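# Transfer upright block row into the tray intact

## Task

Carry the row of blocks into the tray so they stay standing on their edges with their faces pressed against each other. When finished, the flat stack of blocks must not have been broken up.

## Robot and tools

Robot: two six-joint arms, left_arm and right_arm, each with a two-finger parallel gripper. Fingers extend along the gripper's +z axis and close along its y axis. The reported hand point (end_effector_position) sits between the finger pads, roughly 5 mm short of the tips.

Frames: the scene frame has its origin on the table surface halfway between the two nominal arm bases, +x pointing out over the table, +z up, and left_arm on the +y side (image left/right does not follow this). Calibrated bases in the scene frame: left_arm at (+0.003, +0.256, 0) m, right_arm at (-0.033, -0.213, 0) m, both turned only a few milliradians about z. Each arm reports its hand position (m), quaternion (wxyz), velocities and wrist camera pose in its own base frame; fixed cameras and the table use the scene frame. Reported hand poses may be wrong by a few cm, worse when stretched out.

Row layout (used by execute_actions and move): one flat list of 14 numbers covering both arms, even if only one moves. First 7 are left_arm, next 7 right_arm. Within each arm the order is: shoulder (joint2), elbow (joint3), wrist roll (joint6), forearm roll (joint4), waist (joint1), wrist pitch (joint5), then gripper opening. Follow this order, not the URDF numbering. The six joint values are offsets, scaled so 1.0 = 2.217 rad, limited to [-1, 1], and measured from the arm's Joint targets as they stood when the action (or move) began, not from the preceding row. Sending 0 keeps that joint at its target; repeating the same offset in a new action moves it further. The seventh value is an absolute opening: +1 fully open (0.070 m pad gap), -1 closed; allow at least about 1 s for a full close. Sending 0 there is a half-open command, so to leave a gripper alone resend its current value (see Tool commands).

Joint ranges in rad: waist -2.618..2.618, shoulder 0.000..3.140, elbow -2.967..0.000, forearm roll -1.745..1.745, wrist pitch -1.220..1.220, wrist roll -2.094..2.094. True ends may differ by up to 0.014 rad. An action asking a joint more than 0.014 rad beyond its end is rejected for both arms; a call whose first action does so, or that has a malformed action, is rejected entirely. "joint sent to its limit" means the joint was clipped at its end.

execute_actions(actions, cameras): actions is a list of actions; each action is up to 15 rows, one per 1/30 s step, and 15 steps long (0.5 s), the final row repeating to fill it. An empty list just reports state and all lines. cameras lists which images to return (omitted/null/["all"] = all, [] = none); an unknown name voids the call. Drive limits: 3 rad/s per joint, 0.6 s to reach that; each step's target stays within 0.867 rad of the measured angle, and targets are pulled back if they would put the gripper over 70 mm from where it is.

move(target, speed, blend, opening_speed, blocking, cameras): target is one 14-number row or up to 15 such rows, all offsets from the same starting Joint targets. All joints move together along joint-space paths, so the hand traces curves and nothing is avoided. speed is the top rate in rad/s (0.01 to 2, default 0.5) of the joint with the farthest to go, one value or one per target. blend (rad) rounds corners of a list. opening_speed (≥0.2 per s, on the -1..+1 scale) ramps the grippers. Openings of later targets are applied only after the arms stop there. blocking=false returns after about 0.5 s while it continues. The "move:" line reports done, off_target, moving, held or fault, limits=held, and each arm's worst joint error above 0.01 rad.

wait(seconds 0 to 10, cameras) lets time pass holding commands; stop(cameras) brakes a running move. zoom_image(camera, region=[x0,y0,x1,y1] pixels, max 504x504) enlarges part of the latest image of cam_head_left, cam_head_right, cam_high, cam_low, cam_left_wrist or cam_right_wrist (all 672x504). read_manual gives licence text only. finished_scene(scene) ends the current scene, given its number; irreversible.

Results: Joint positions (rad per joint in row order, then pad gap in m), Joint targets (the base for your next offsets), grip_measured (opening on the command scale), Tool commands, joint torques (positive toward larger angle, include gravity, offset and noisy), step readings for action calls, and warnings such as "joint command not followed" (the clearance check between arms altered targets).

Gripping: once the pads touch, command about 0.05 below the grip_measured reading for full force, less below for a lighter hold.

Avoid: knocking blocks over or off the table (that fails the task), dropping or releasing things while moving, fast impacts, pressing hard, and arm-to-arm contact. Contact torque at 21.6 N m (waist, shoulder, elbow) or 7.52 N m (wrist joints) stops that arm for 10 s; the three wrist motors manage only about 4 N m including carried weight. To end a push, command targets back past the current positions. Long holding or stretching heats motors; MOTOR HOT appears at 65 °C and at 80 °C the arm drops for 30 to 60 s. Expect occasional small external tugs on held or loose objects.

Each tool is called after "Request:" by a JSON object that holds its "fn" and its "kwargs".

## Session

Request:
{"fn": "execute_actions", "kwargs": {"actions": []}}

Scene clock: 0.00 s.
left_arm: end_effector_position=(+0.6553, +0.2153, +0.2133) grip_measured=+1.00 end_effector_quat_wxyz=(+0.695, -0.210, +0.656, +0.206) | right_arm: end_effector_position=(+0.0955, -0.2493, +0.1026) grip_measured=+1.00 end_effector_quat_wxyz=(+0.119, +0.888, +0.440, -0.063)
Joint names: [shoulder, elbow, wrist roll, forearm roll, waist, wrist pitch]
Joint positions: left_arm=[2.438 -1.964 0.696 -0.787 0.19 -0.594 0.07] | right_arm=[1.361 -0.817 1.213 -0.166 -1.099 0.883 0.07]
Joint torques (N m): no reading
Joint targets: left_arm=[2.438 -1.964 0.696 -0.787 0.190 -0.594] | right_arm=[1.361 -0.817 1.213 -0.166 -1.099 0.883]
Tool commands: left_gripper/opening=+1.0 right_gripper/opening=+1.0

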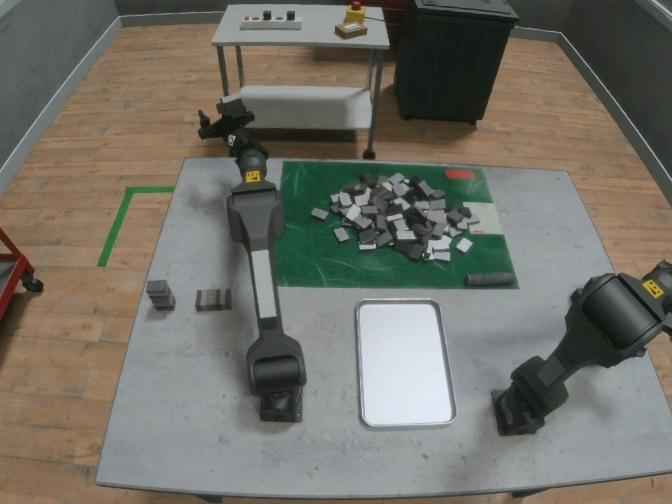

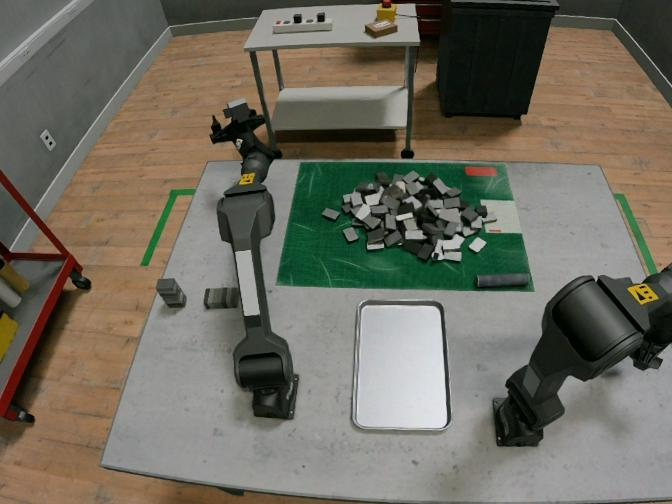

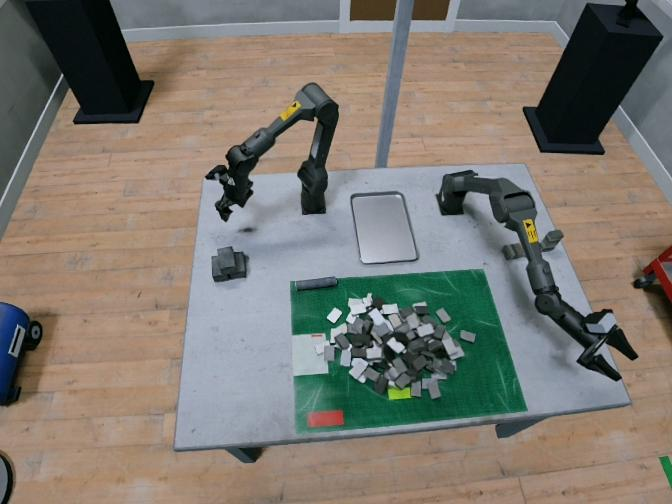

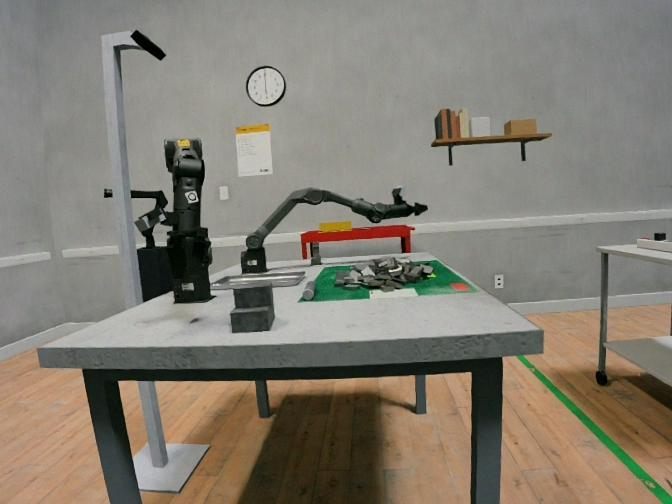

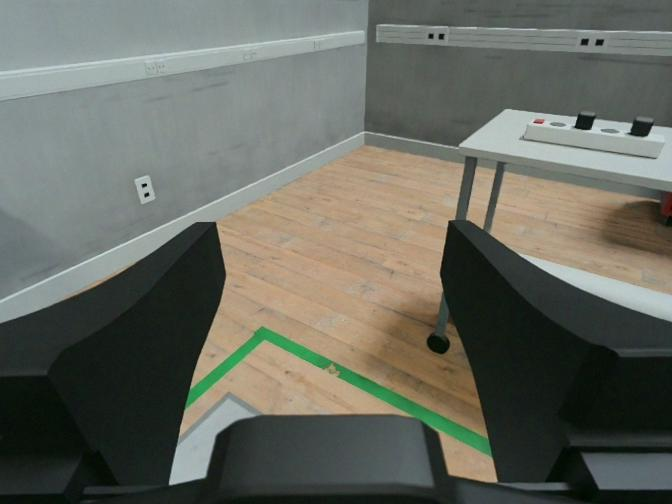

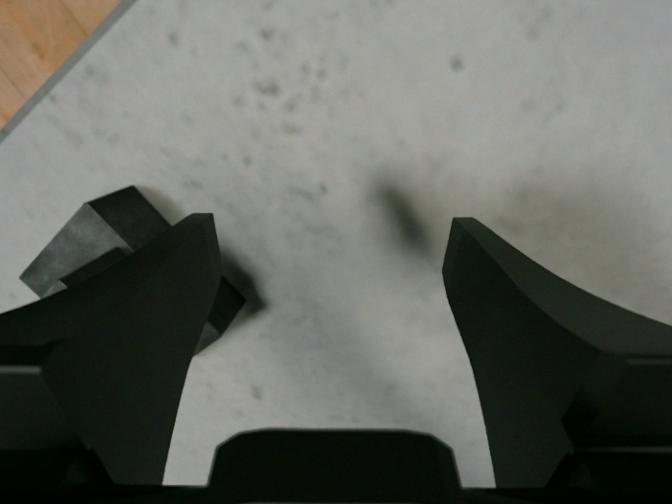

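Request:
{"fn": "zoom_image", "kwargs": {"camera": "cam_head_left", "region": [130, 260, 260, 330]}}

Request:
{"fn": "zoom_image", "kwargs": {"camera": "cam_high", "region": [480, 200, 600, 290]}}

Request:
{"fn": "zoom_image", "kwargs": {"camera": "cam_high", "region": [190, 220, 280, 290]}}

Request:
{"fn": "zoom_image", "kwargs": {"camera": "cam_head_right", "region": [140, 260, 260, 330]}}

Request:
{"fn": "zoom_image", "kwargs": {"camera": "cam_low", "region": [190, 220, 350, 340]}}

Scaled by 3.877.

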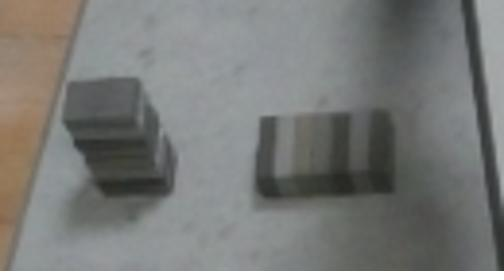

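Scaled by 4.200.

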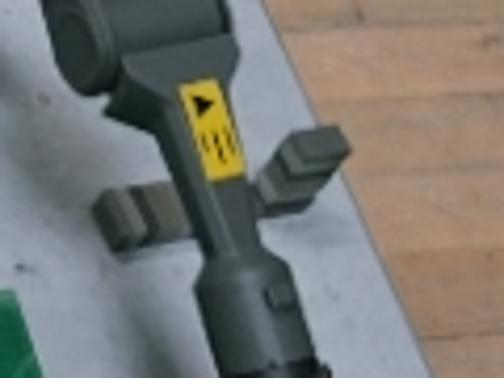

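Scaled by 5.600.

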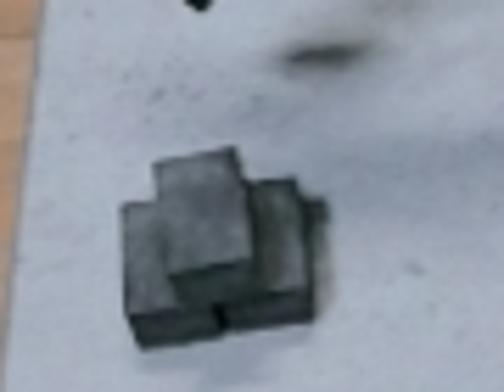

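Scaled by 4.200.

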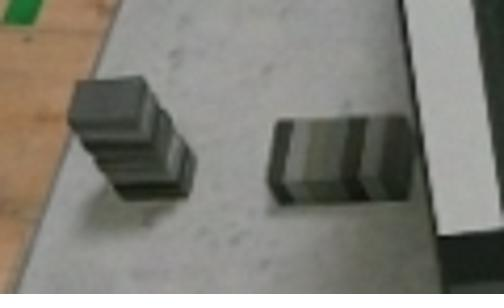

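Scaled by 3.150.

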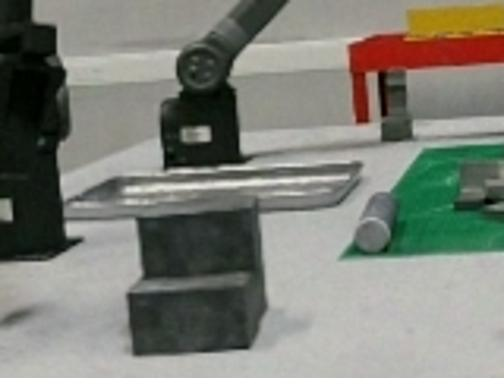

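Request:
{"fn": "move", "kwargs": {"target": [-0.443,0.2476,0.0492,0.355,0.2774,0.7866,1,0,0,0,0,0,0,1], "speed": 0.9}}

Scene clock: 6.67 s.
left_arm: end_effector_position=(+0.2462, +0.2562, +0.2434) grip_measured=+1.00 end_effector_quat_wxyz=(+0.161, +0.000, +0.973, +0.167) | right_arm: end_effector_position=(+0.0955, -0.2493, +0.1026) grip_measured=+1.00 end_effector_quat_wxyz=(+0.119, +0.888, +0.440, -0.063)
Joint positions: left_arm=[1.456 -1.415 0.805 0 0.805 1.149 0.07] | right_arm=[1.361 -0.817 1.213 -0.166 -1.099 0.883 0.07]
Joint torques (N m): left_arm=[-3.62 -2.66 0.05 -0.2 -0.66 -0.6] | right_arm=[-3.01 -4.73 -0.05 -0.29 -0.28 -0.21]
Joint targets: left_arm=[1.456 -1.415 0.805 -0.001 0.805 1.150] | right_arm=[1.361 -0.817 1.213 -0.166 -1.099 0.883]
move: done

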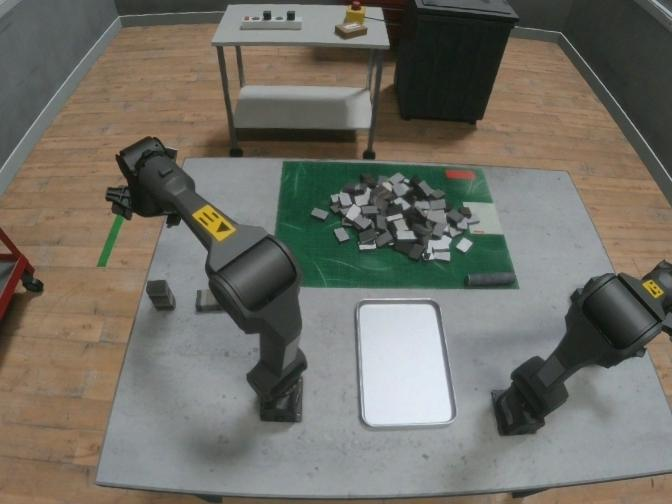

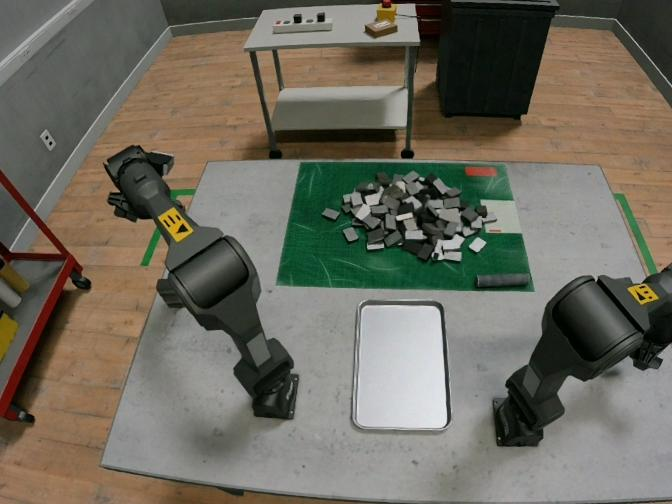

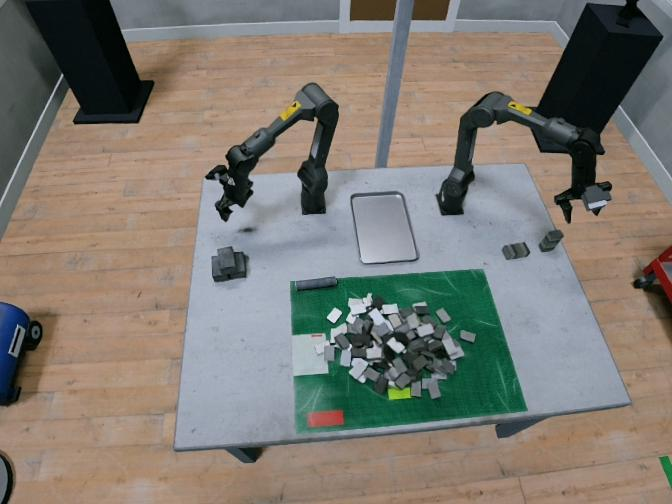

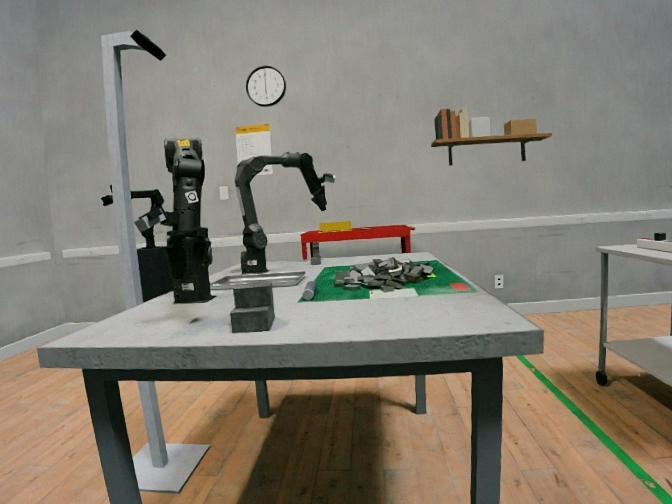

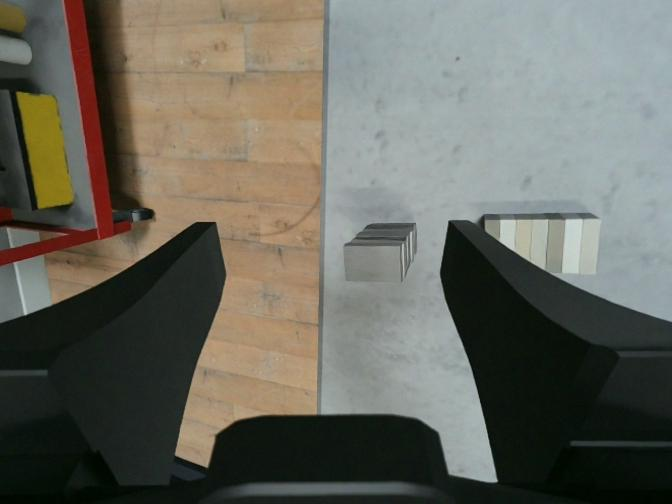

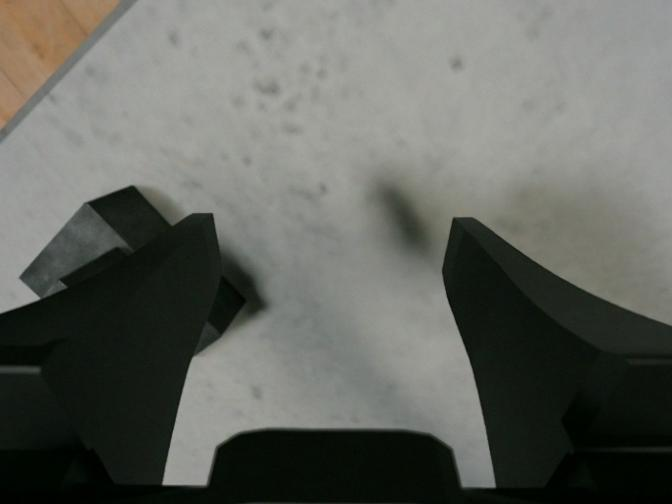

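Request:
{"fn": "zoom_image", "kwargs": {"camera": "cam_left_wrist", "region": [330, 180, 640, 310]}}

Request:
{"fn": "zoom_image", "kwargs": {"camera": "cam_high", "region": [480, 210, 600, 290]}}

Request:
{"fn": "zoom_image", "kwargs": {"camera": "cam_high", "region": [320, 170, 440, 280]}}

Scaled by 1.626.

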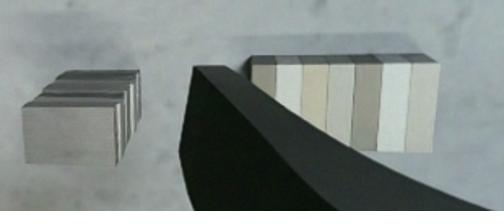

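Scaled by 4.200.

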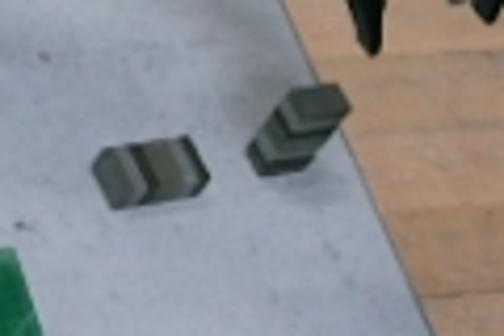

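Scaled by 4.200.

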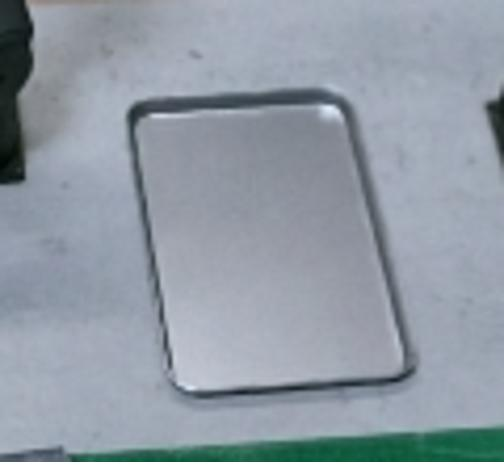

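Request:
{"fn": "move", "kwargs": {"target": [0.0149,0.1836,-0.8079,0,-0.0992,0.0122,1,0,0,0,0,0,0,1], "speed": 0.9}}

Request:
{"fn": "zoom_image", "kwargs": {"camera": "cam_left_wrist", "region": [180, 100, 500, 340]}}

Scene clock: 15.00 s.
left_arm: end_effector_position=(+0.2128, +0.1410, +0.1097) grip_measured=+1.00 end_effector_quat_wxyz=(+0.000, +0.707, -0.707, +0.000) | right_arm: end_effector_position=(+0.0955, -0.2493, +0.1026) grip_measured=+1.00 end_effector_quat_wxyz=(+0.119, +0.888, +0.440, -0.063)
Joint positions: left_arm=[1.489 -1.008 -0.986 0 0.585 1.177 0.07] | right_arm=[1.361 -0.817 1.213 -0.166 -1.099 0.883 0.07]
Joint torques (N m): left_arm=[-3.39 -2.37 0.1 -0.04 -0.42 0.14] | right_arm=[-3.42 -5.04 -0.03 -0.27 -0.5 -0.14]
Joint targets: left_arm=[1.489 -1.008 -0.986 -0.001 0.585 1.177] | right_arm=[1.361 -0.817 1.213 -0.166 -1.099 0.883]
move: done

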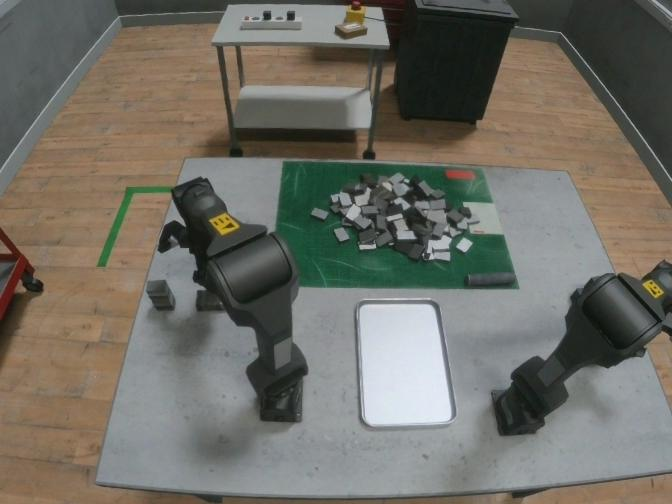

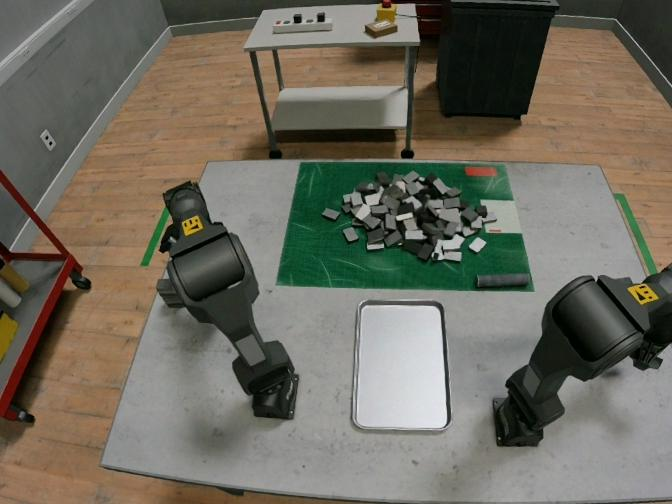

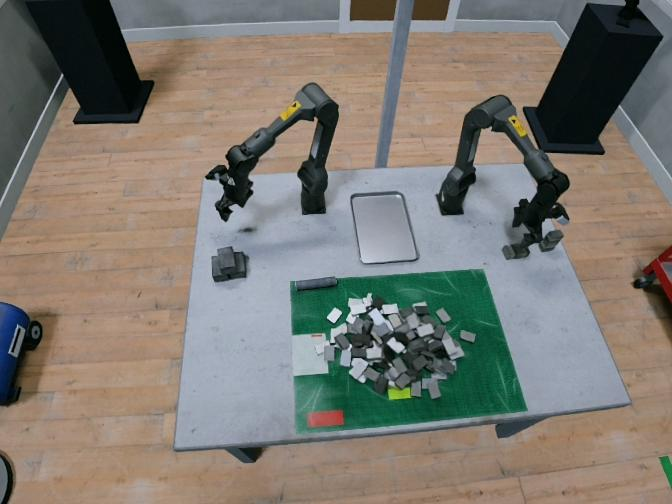

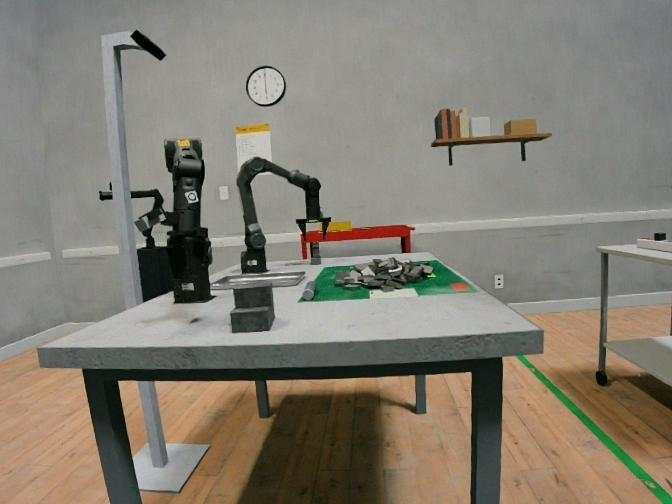

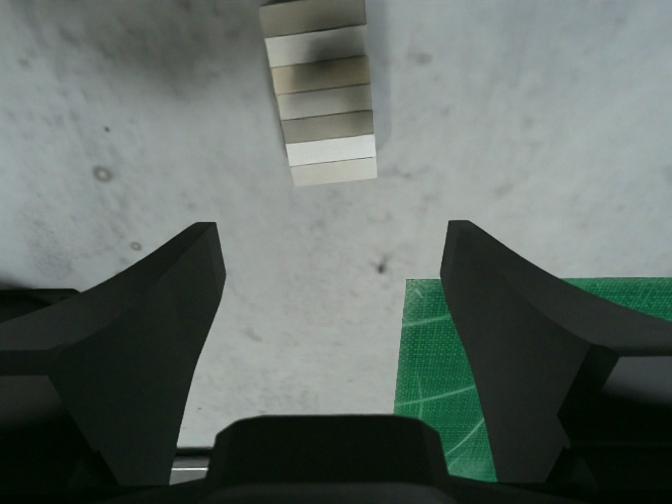

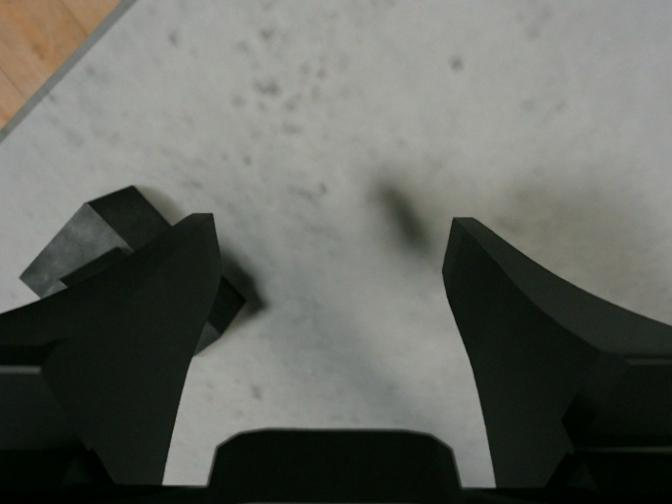

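Scaled by 1.575.

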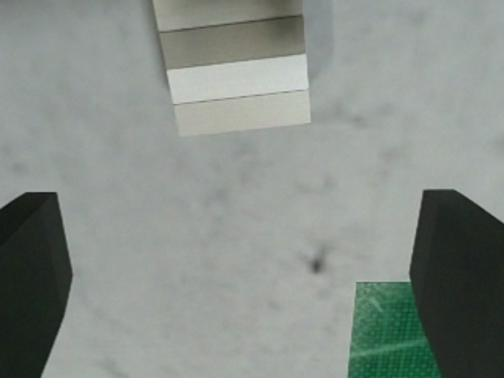

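Request:
{"fn": "move", "kwargs": {"target": [0.0745,0.1036,-0.0591,0,-0.0063,-0.1781,1,0,0,0,0,0,0,1], "speed": 0.4, "cameras": ["cam_left_wrist","cam_low"]}}

Request:
{"fn": "zoom_image", "kwargs": {"camera": "cam_low", "region": [260, 210, 360, 285]}}

Scene clock: 18.63 s.
left_arm: end_effector_position=(+0.2134, +0.1371, +0.0163) grip_measured=+1.00 end_effector_quat_wxyz=(+0.001, +0.748, -0.664, +0.000) | right_arm: end_effector_position=(+0.0955, -0.2493, +0.1026) grip_measured=+1.00 end_effector_quat_wxyz=(+0.119, +0.888, +0.440, -0.063)
Joint positions: left_arm=[1.656 -0.777 -1.118 0 0.571 0.781 0.07] | right_arm=[1.361 -0.817 1.213 -0.166 -1.099 0.883 0.07]
Joint torques (N m): left_arm=[-4.72 -2.31 0.12 0 -0.6 0.21] | right_arm=[-3.15 -4.74 -0.06 -0.25 -0.29 -0.17]
Joint targets: left_arm=[1.655 -0.778 -1.117 -0.001 0.571 0.782] | right_arm=[1.361 -0.817 1.213 -0.166 -1.099 0.883]
move: done
Images, in order: cam_low, cam_left_wrist.

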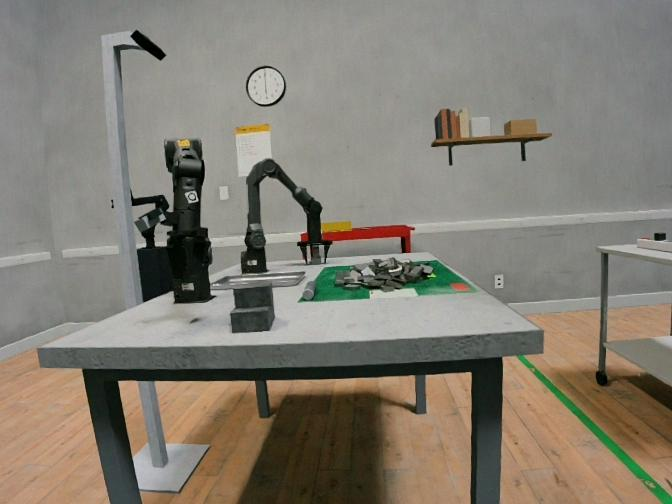

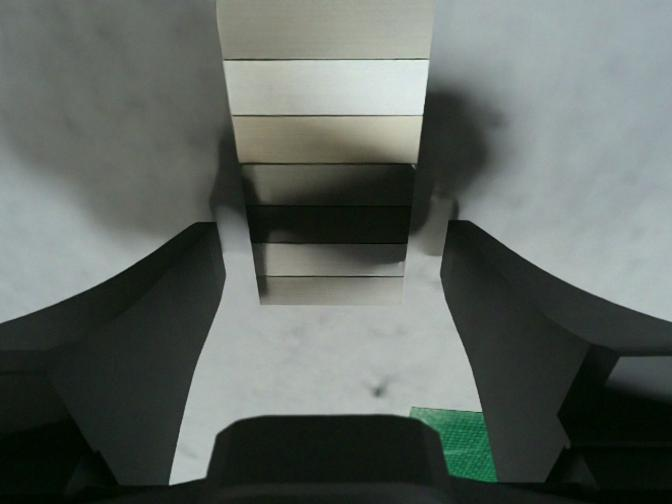

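Scaled by 5.040.

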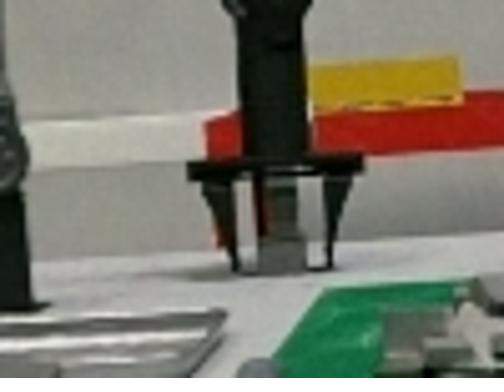

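Request:
{"fn": "move", "kwargs": {"target": [0,0,0.0023,0,0.0023,0,0.08,0,0,0,0,0,0,1], "opening_speed": 0.8, "cameras": ["cam_left_wrist"]}}

Scene clock: 22.20 s.
left_arm: end_effector_position=(+0.2130, +0.1381, +0.0167) grip_measured=+0.16 end_effector_quat_wxyz=(+0.001, +0.747, -0.665, +0.000) | right_arm: end_effector_position=(+0.0955, -0.2493, +0.1026) grip_measured=+1.00 end_effector_quat_wxyz=(+0.119, +0.888, +0.440, -0.063)
Joint positions: left_arm=[1.655 -0.778 -1.112 0 0.575 0.782 0.041] | right_arm=[1.361 -0.817 1.213 -0.166 -1.099 0.883 0.07]
Joint torques (N m): left_arm=[-4.59 -2.21 0.11 -0.13 -0.06 -0.08] | right_arm=[-3.17 -4.89 -0.03 -0.3 -0.22 -0.18]
Joint targets: left_arm=[1.655 -0.778 -1.112 -0.001 0.576 0.782] | right_arm=[1.361 -0.817 1.213 -0.166 -1.099 0.883]
move: done
Images, in order: cam_left_wrist.

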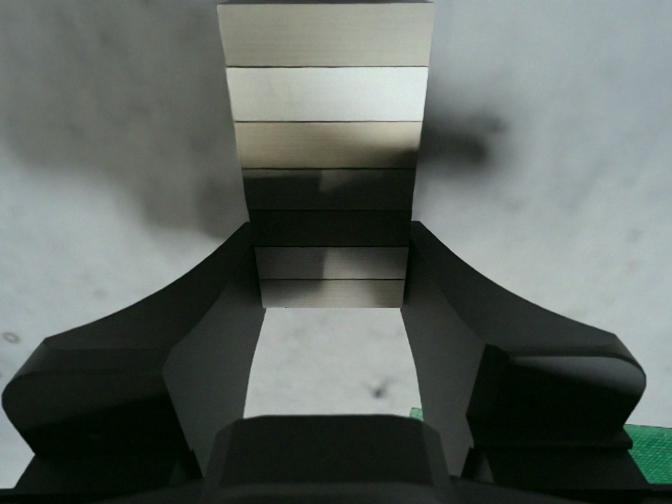

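Request:
{"fn": "move", "kwargs": {"target": [-0.0182,0.0213,-0.0512,0,-0.0512,-0.0036,0.08,0,0,0,0,0,0,1], "speed": 0.12, "cameras": ["cam_left_wrist"]}}

Scene clock: 24.33 s.
left_arm: end_effector_position=(+0.2167, +0.1076, +0.0178) grip_measured=+0.16 end_effector_quat_wxyz=(+0.000, +0.748, -0.664, +0.000) | right_arm: end_effector_position=(+0.0955, -0.2493, +0.1026) grip_measured=+1.00 end_effector_quat_wxyz=(+0.119, +0.888, +0.440, -0.063)
Joint positions: left_arm=[1.614 -0.731 -1.227 -0.001 0.461 0.774 0.041] | right_arm=[1.361 -0.817 1.213 -0.166 -1.099 0.883 0.07]
Joint torques (N m): left_arm=[-4.39 -1.88 0.13 -0.02 -0.02 -0.08] | right_arm=[-3.2 -4.99 -0.03 -0.28 -0.44 -0.18]
Joint targets: left_arm=[1.614 -0.731 -1.226 -0.001 0.462 0.774] | right_arm=[1.361 -0.817 1.213 -0.166 -1.099 0.883]
move: done
Images, in order: cam_left_wrist.

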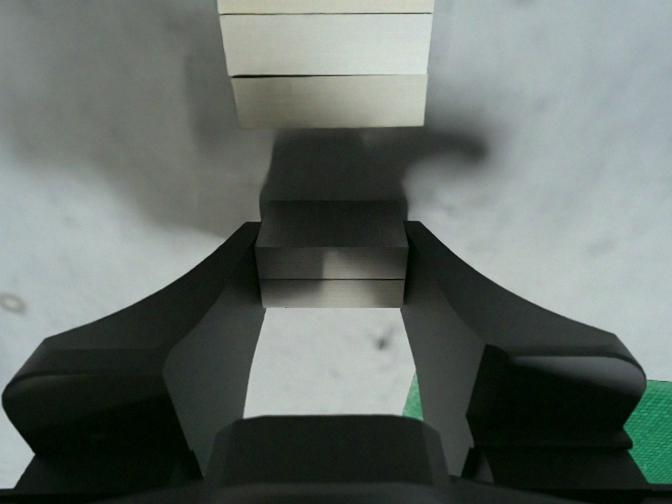

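Request:
{"fn": "move", "kwargs": {"target": [[0,0,0,0,0,0,1,0,0,0,0,0,0,1],[-0.0593,-0.0645,0,0,0,0.1242,1,0,0,0,0,0,0,1],[-0.0114,-0.1182,0.8173,0,0.1088,0.13,1,0,0,0,0,0,0,1]], "speed": [0.5,0.4,0.9], "opening_speed": 1.2, "cameras": ["cam_left_wrist"]}}

Scene clock: 30.23 s.
left_arm: end_effector_position=(+0.2086, +0.1765, +0.0800) grip_measured=+1.00 end_effector_quat_wxyz=(+0.000, -0.059, +0.998, +0.000) | right_arm: end_effector_position=(+0.0955, -0.2493, +0.1026) grip_measured=+1.00 end_effector_quat_wxyz=(+0.119, +0.888, +0.440, -0.063)
Joint positions: left_arm=[1.588 -0.992 0.586 -0.001 0.703 1.062 0.07] | right_arm=[1.361 -0.817 1.213 -0.166 -1.099 0.883 0.07]
Joint torques (N m): left_arm=[-3.89 -2.6 -0.09 -0.07 -0.27 0.19] | right_arm=[-3.28 -5.26 -0.02 -0.28 -0.31 -0.16]
Joint targets: left_arm=[1.589 -0.993 0.586 -0.001 0.703 1.062] | right_arm=[1.361 -0.817 1.213 -0.166 -1.099 0.883]
move: done
Images, in order: cam_left_wrist.

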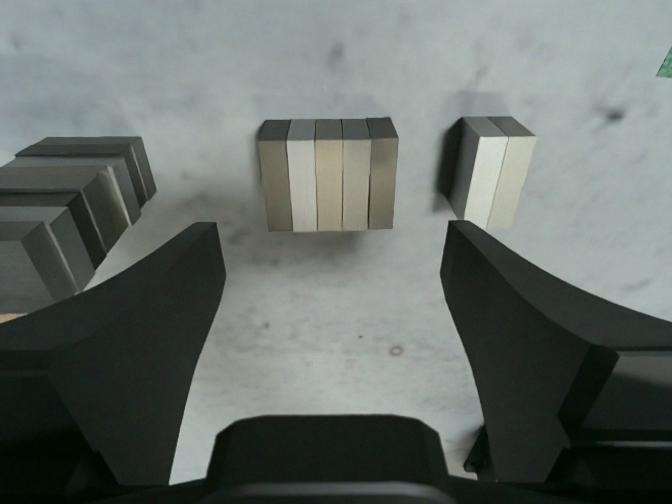

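Request:
{"fn": "move", "kwargs": {"target": [0.0519,0.0594,0,0,0,-0.1113,1,0,0,0,0,0,0,1], "speed": 0.25, "cameras": ["cam_left_wrist"]}}

Scene clock: 32.43 s.
left_arm: end_effector_position=(+0.2083, +0.1763, +0.0196) grip_measured=+1.00 end_effector_quat_wxyz=(+0.000, -0.059, +0.998, -0.001) | right_arm: end_effector_position=(+0.0955, -0.2493, +0.1026) grip_measured=+1.00 end_effector_quat_wxyz=(+0.119, +0.888, +0.440, -0.063)
Joint positions: left_arm=[1.705 -0.86 0.586 -0.001 0.703 0.815 0.07] | right_arm=[1.361 -0.817 1.213 -0.166 -1.099 0.883 0.07]
Joint torques (N m): left_arm=[-5.03 -2.18 0.12 -0.07 -0.65 0.19] | right_arm=[-3.3 -4.88 -0.02 -0.3 -0.47 -0.14]
Joint targets: left_arm=[1.704 -0.861 0.586 -0.001 0.703 0.816] | right_arm=[1.361 -0.817 1.213 -0.166 -1.099 0.883]
move: done
Images, in order: cam_left_wrist.

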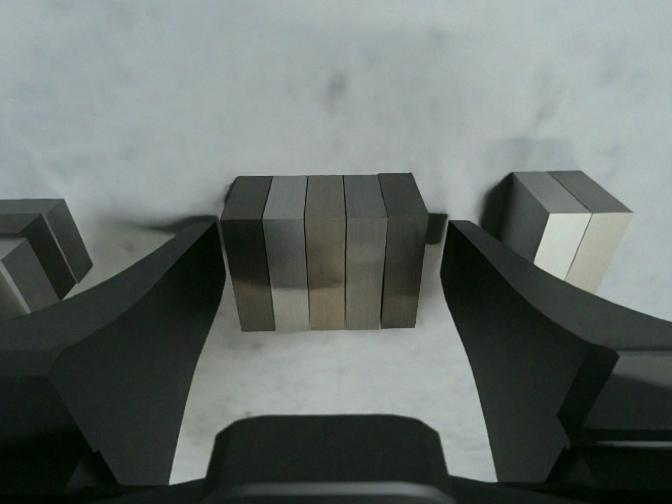

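Request:
{"fn": "move", "kwargs": {"target": [0,0,0,0,0,0,0.43,0,0,0,0,0,0,1], "opening_speed": 0.6}}

Request:
{"fn": "zoom_image", "kwargs": {"camera": "cam_left_wrist", "region": [180, 140, 480, 360]}}

Scene clock: 33.80 s.
left_arm: end_effector_position=(+0.2085, +0.1767, +0.0200) grip_measured=+0.50 end_effector_quat_wxyz=(+0.000, -0.058, +0.998, +0.000) | right_arm: end_effector_position=(+0.0955, -0.2493, +0.1026) grip_measured=+1.00 end_effector_quat_wxyz=(+0.119, +0.888, +0.440, -0.063)
Joint positions: left_arm=[1.704 -0.861 0.586 0 0.703 0.815 0.052] | right_arm=[1.361 -0.817 1.213 -0.166 -1.099 0.883 0.07]
Joint torques (N m): left_arm=[-4.83 -1.94 0.11 -0.4 -0.64 0.28] | right_arm=[-3.22 -4.89 -0.01 -0.3 -0.32 -0.16]
Joint targets: left_arm=[1.704 -0.861 0.586 -0.001 0.704 0.816] | right_arm=[1.361 -0.817 1.213 -0.166 -1.099 0.883]
move: done

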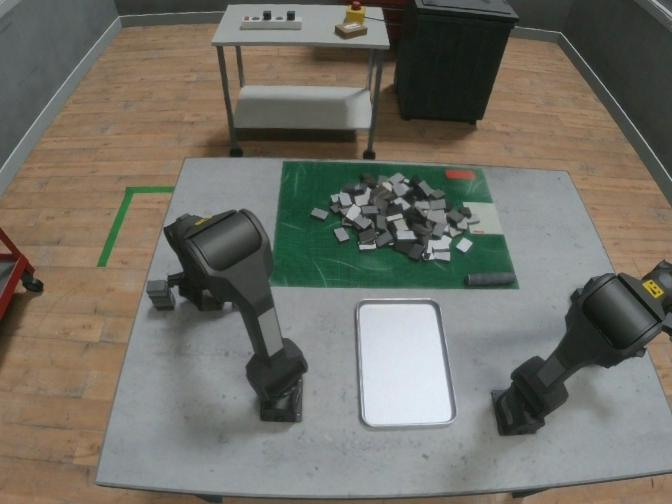

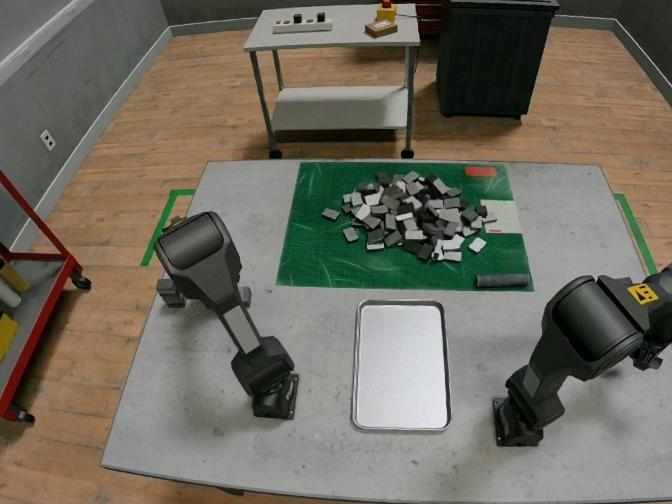

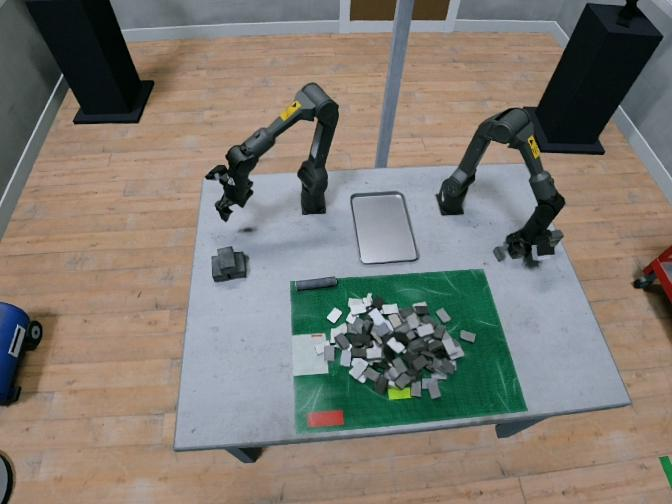

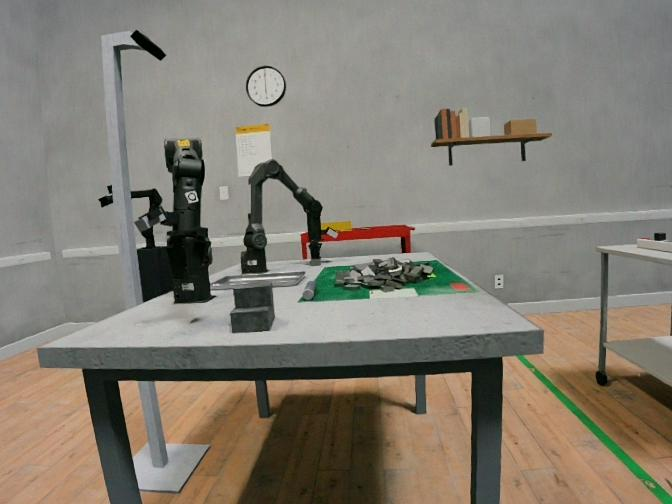

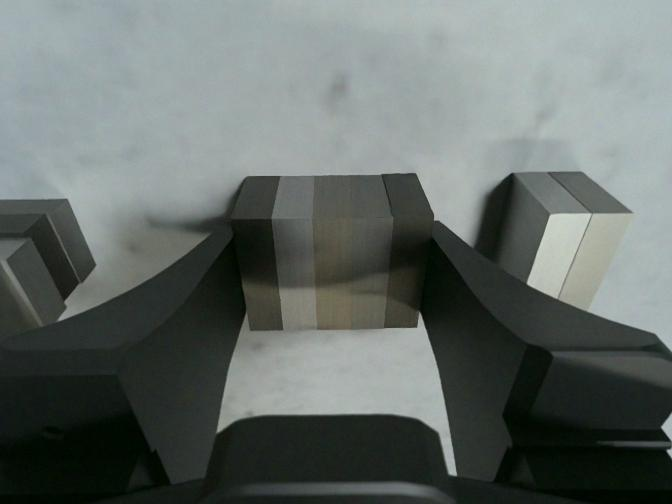

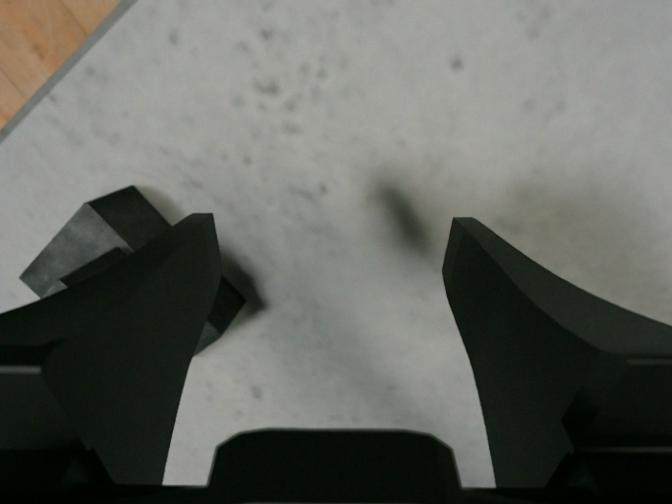

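Scaled by 1.680.

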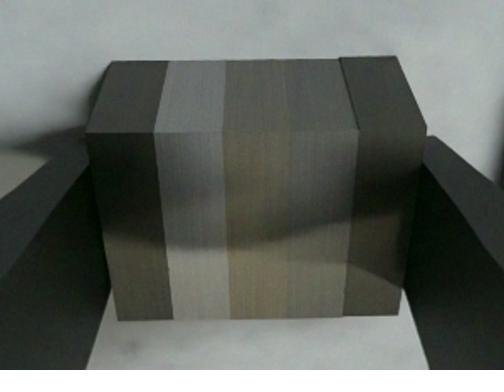

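Request:
{"fn": "move", "kwargs": {"target": [[-0.0585,-0.0715,0,0,0,0.1295,0.42,0,0,0,0,0,0,1],[-0.0544,-0.0763,-0.8809,0,-0.8815,0.1303,0.42,0,0,0,0,0,0,1]], "speed": [0.2,0.6]}}

Scene clock: 40.40 s.
left_arm: end_effector_position=(+0.0866, -0.2620, +0.0900) grip_measured=+0.50 end_effector_quat_wxyz=(+0.000, -0.058, +0.998, +0.000) | right_arm: end_effector_position=(+0.0955, -0.2493, +0.1026) grip_measured=+1.00 end_effector_quat_wxyz=(+0.119, +0.888, +0.440, -0.063)
Joint positions: left_arm=[1.583 -1.03 -1.367 -0.001 -1.251 1.104 0.052] | right_arm=[1.361 -0.817 1.213 -0.166 -1.099 0.883 0.07]
Joint torques (N m): left_arm=[-4.66 -3.28 0.12 0.01 0.08 0.24] | right_arm=[-3.46 -4.82 0 -0.32 -0.23 -0.18]
Joint targets: left_arm=[1.583 -1.030 -1.367 -0.001 -1.251 1.104] | right_arm=[1.361 -0.817 1.213 -0.166 -1.099 0.883]
move: done

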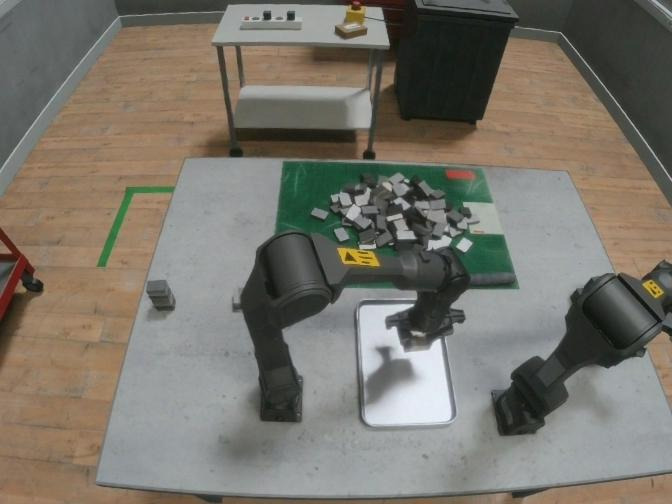

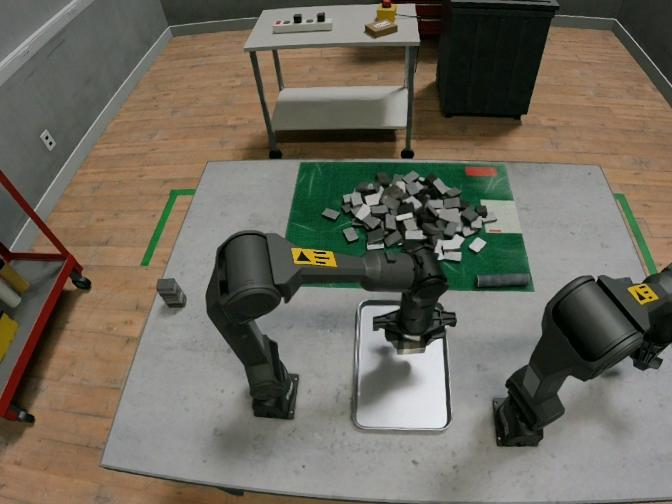

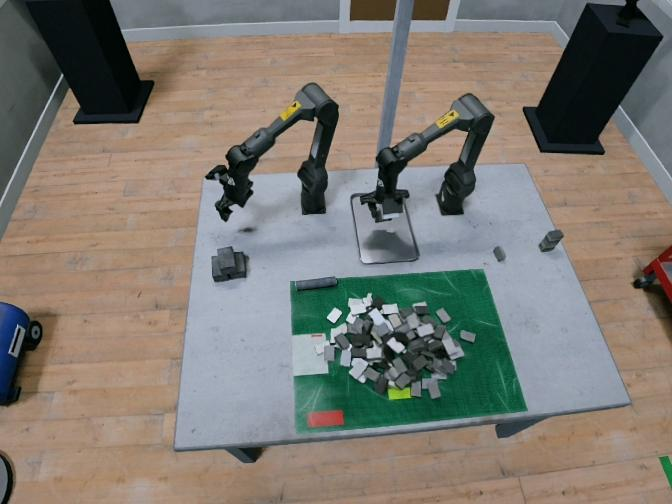

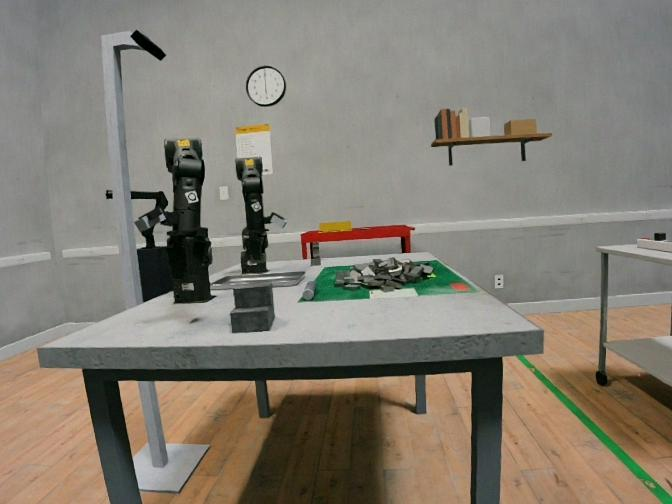

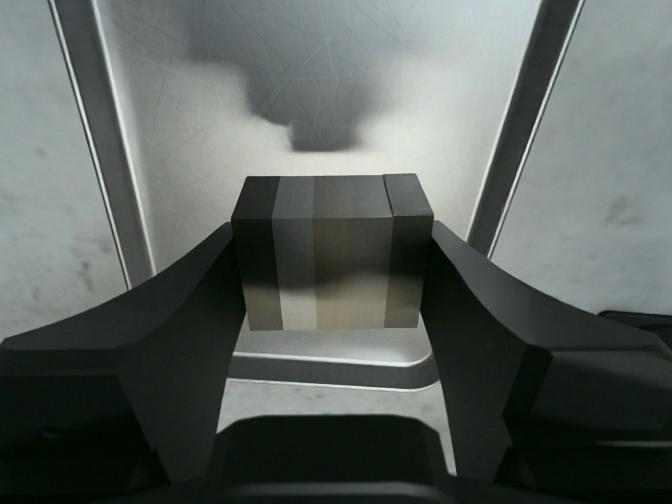

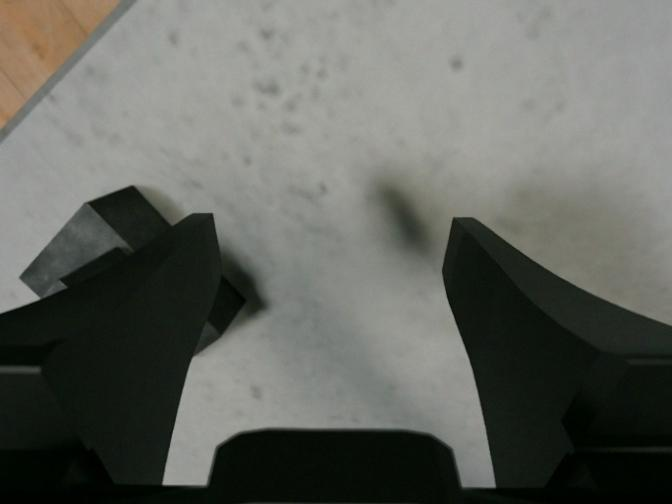

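Request:
{"fn": "move", "kwargs": {"target": [0.0567,0.0699,0,0,0,-0.1262,0.42,0,0,0,0,0,0,1], "speed": 0.15, "cameras": ["cam_left_wrist"]}}

Request:
{"fn": "move", "kwargs": {"target": [0.002,0.0016,0,0,0,-0.0036,0.42,0,0,0,0,0,0,1], "speed": 0.02, "cameras": ["cam_left_wrist"]}}

Scene clock: 44.00 s.
move: done
Images, in order: cam_left_wrist.

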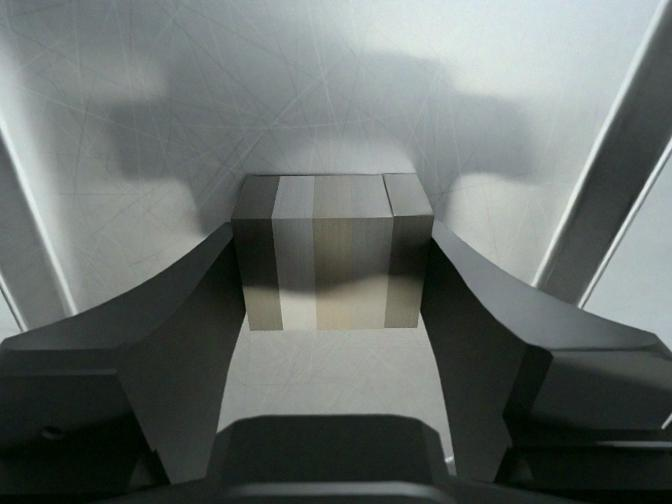

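Scene clock: 44.70 s.
left_arm: end_effector_position=(+0.0868, -0.2620, +0.0203) grip_measured=+0.50 end_effector_quat_wxyz=(+0.000, -0.058, +0.998, +0.000) | right_arm: end_effector_position=(+0.0955, -0.2493, +0.1026) grip_measured=+1.00 end_effector_quat_wxyz=(+0.119, +0.888, +0.440, -0.063)
Joint positions: left_arm=[1.711 -0.872 -1.367 0 -1.251 0.819 0.052] | right_arm=[1.361 -0.817 1.213 -0.166 -1.099 0.883 0.07]
Joint torques (N m): left_arm=[-1.32 -1.33 0 -0.35 -0.77 -1.95] | right_arm=[-3.4 -4.98 -0.02 -0.26 -0.39 -0.16]
Joint targets: left_arm=[1.714 -0.872 -1.367 -0.001 -1.251 0.817] | right_arm=[1.361 -0.817 1.213 -0.166 -1.099 0.883]
move: done
Images, in order: cam_left_wrist.

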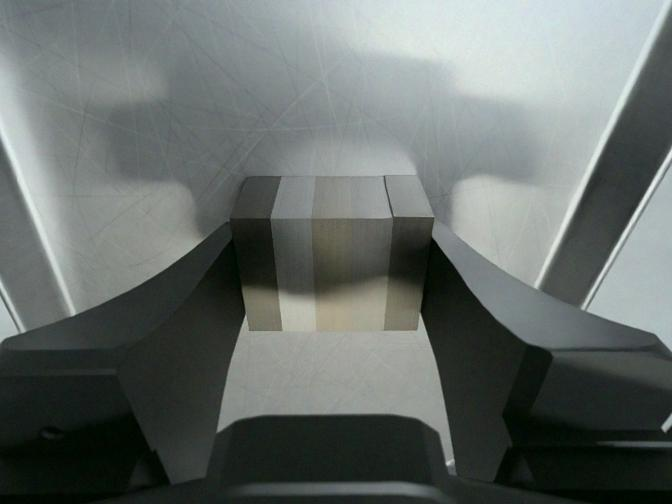

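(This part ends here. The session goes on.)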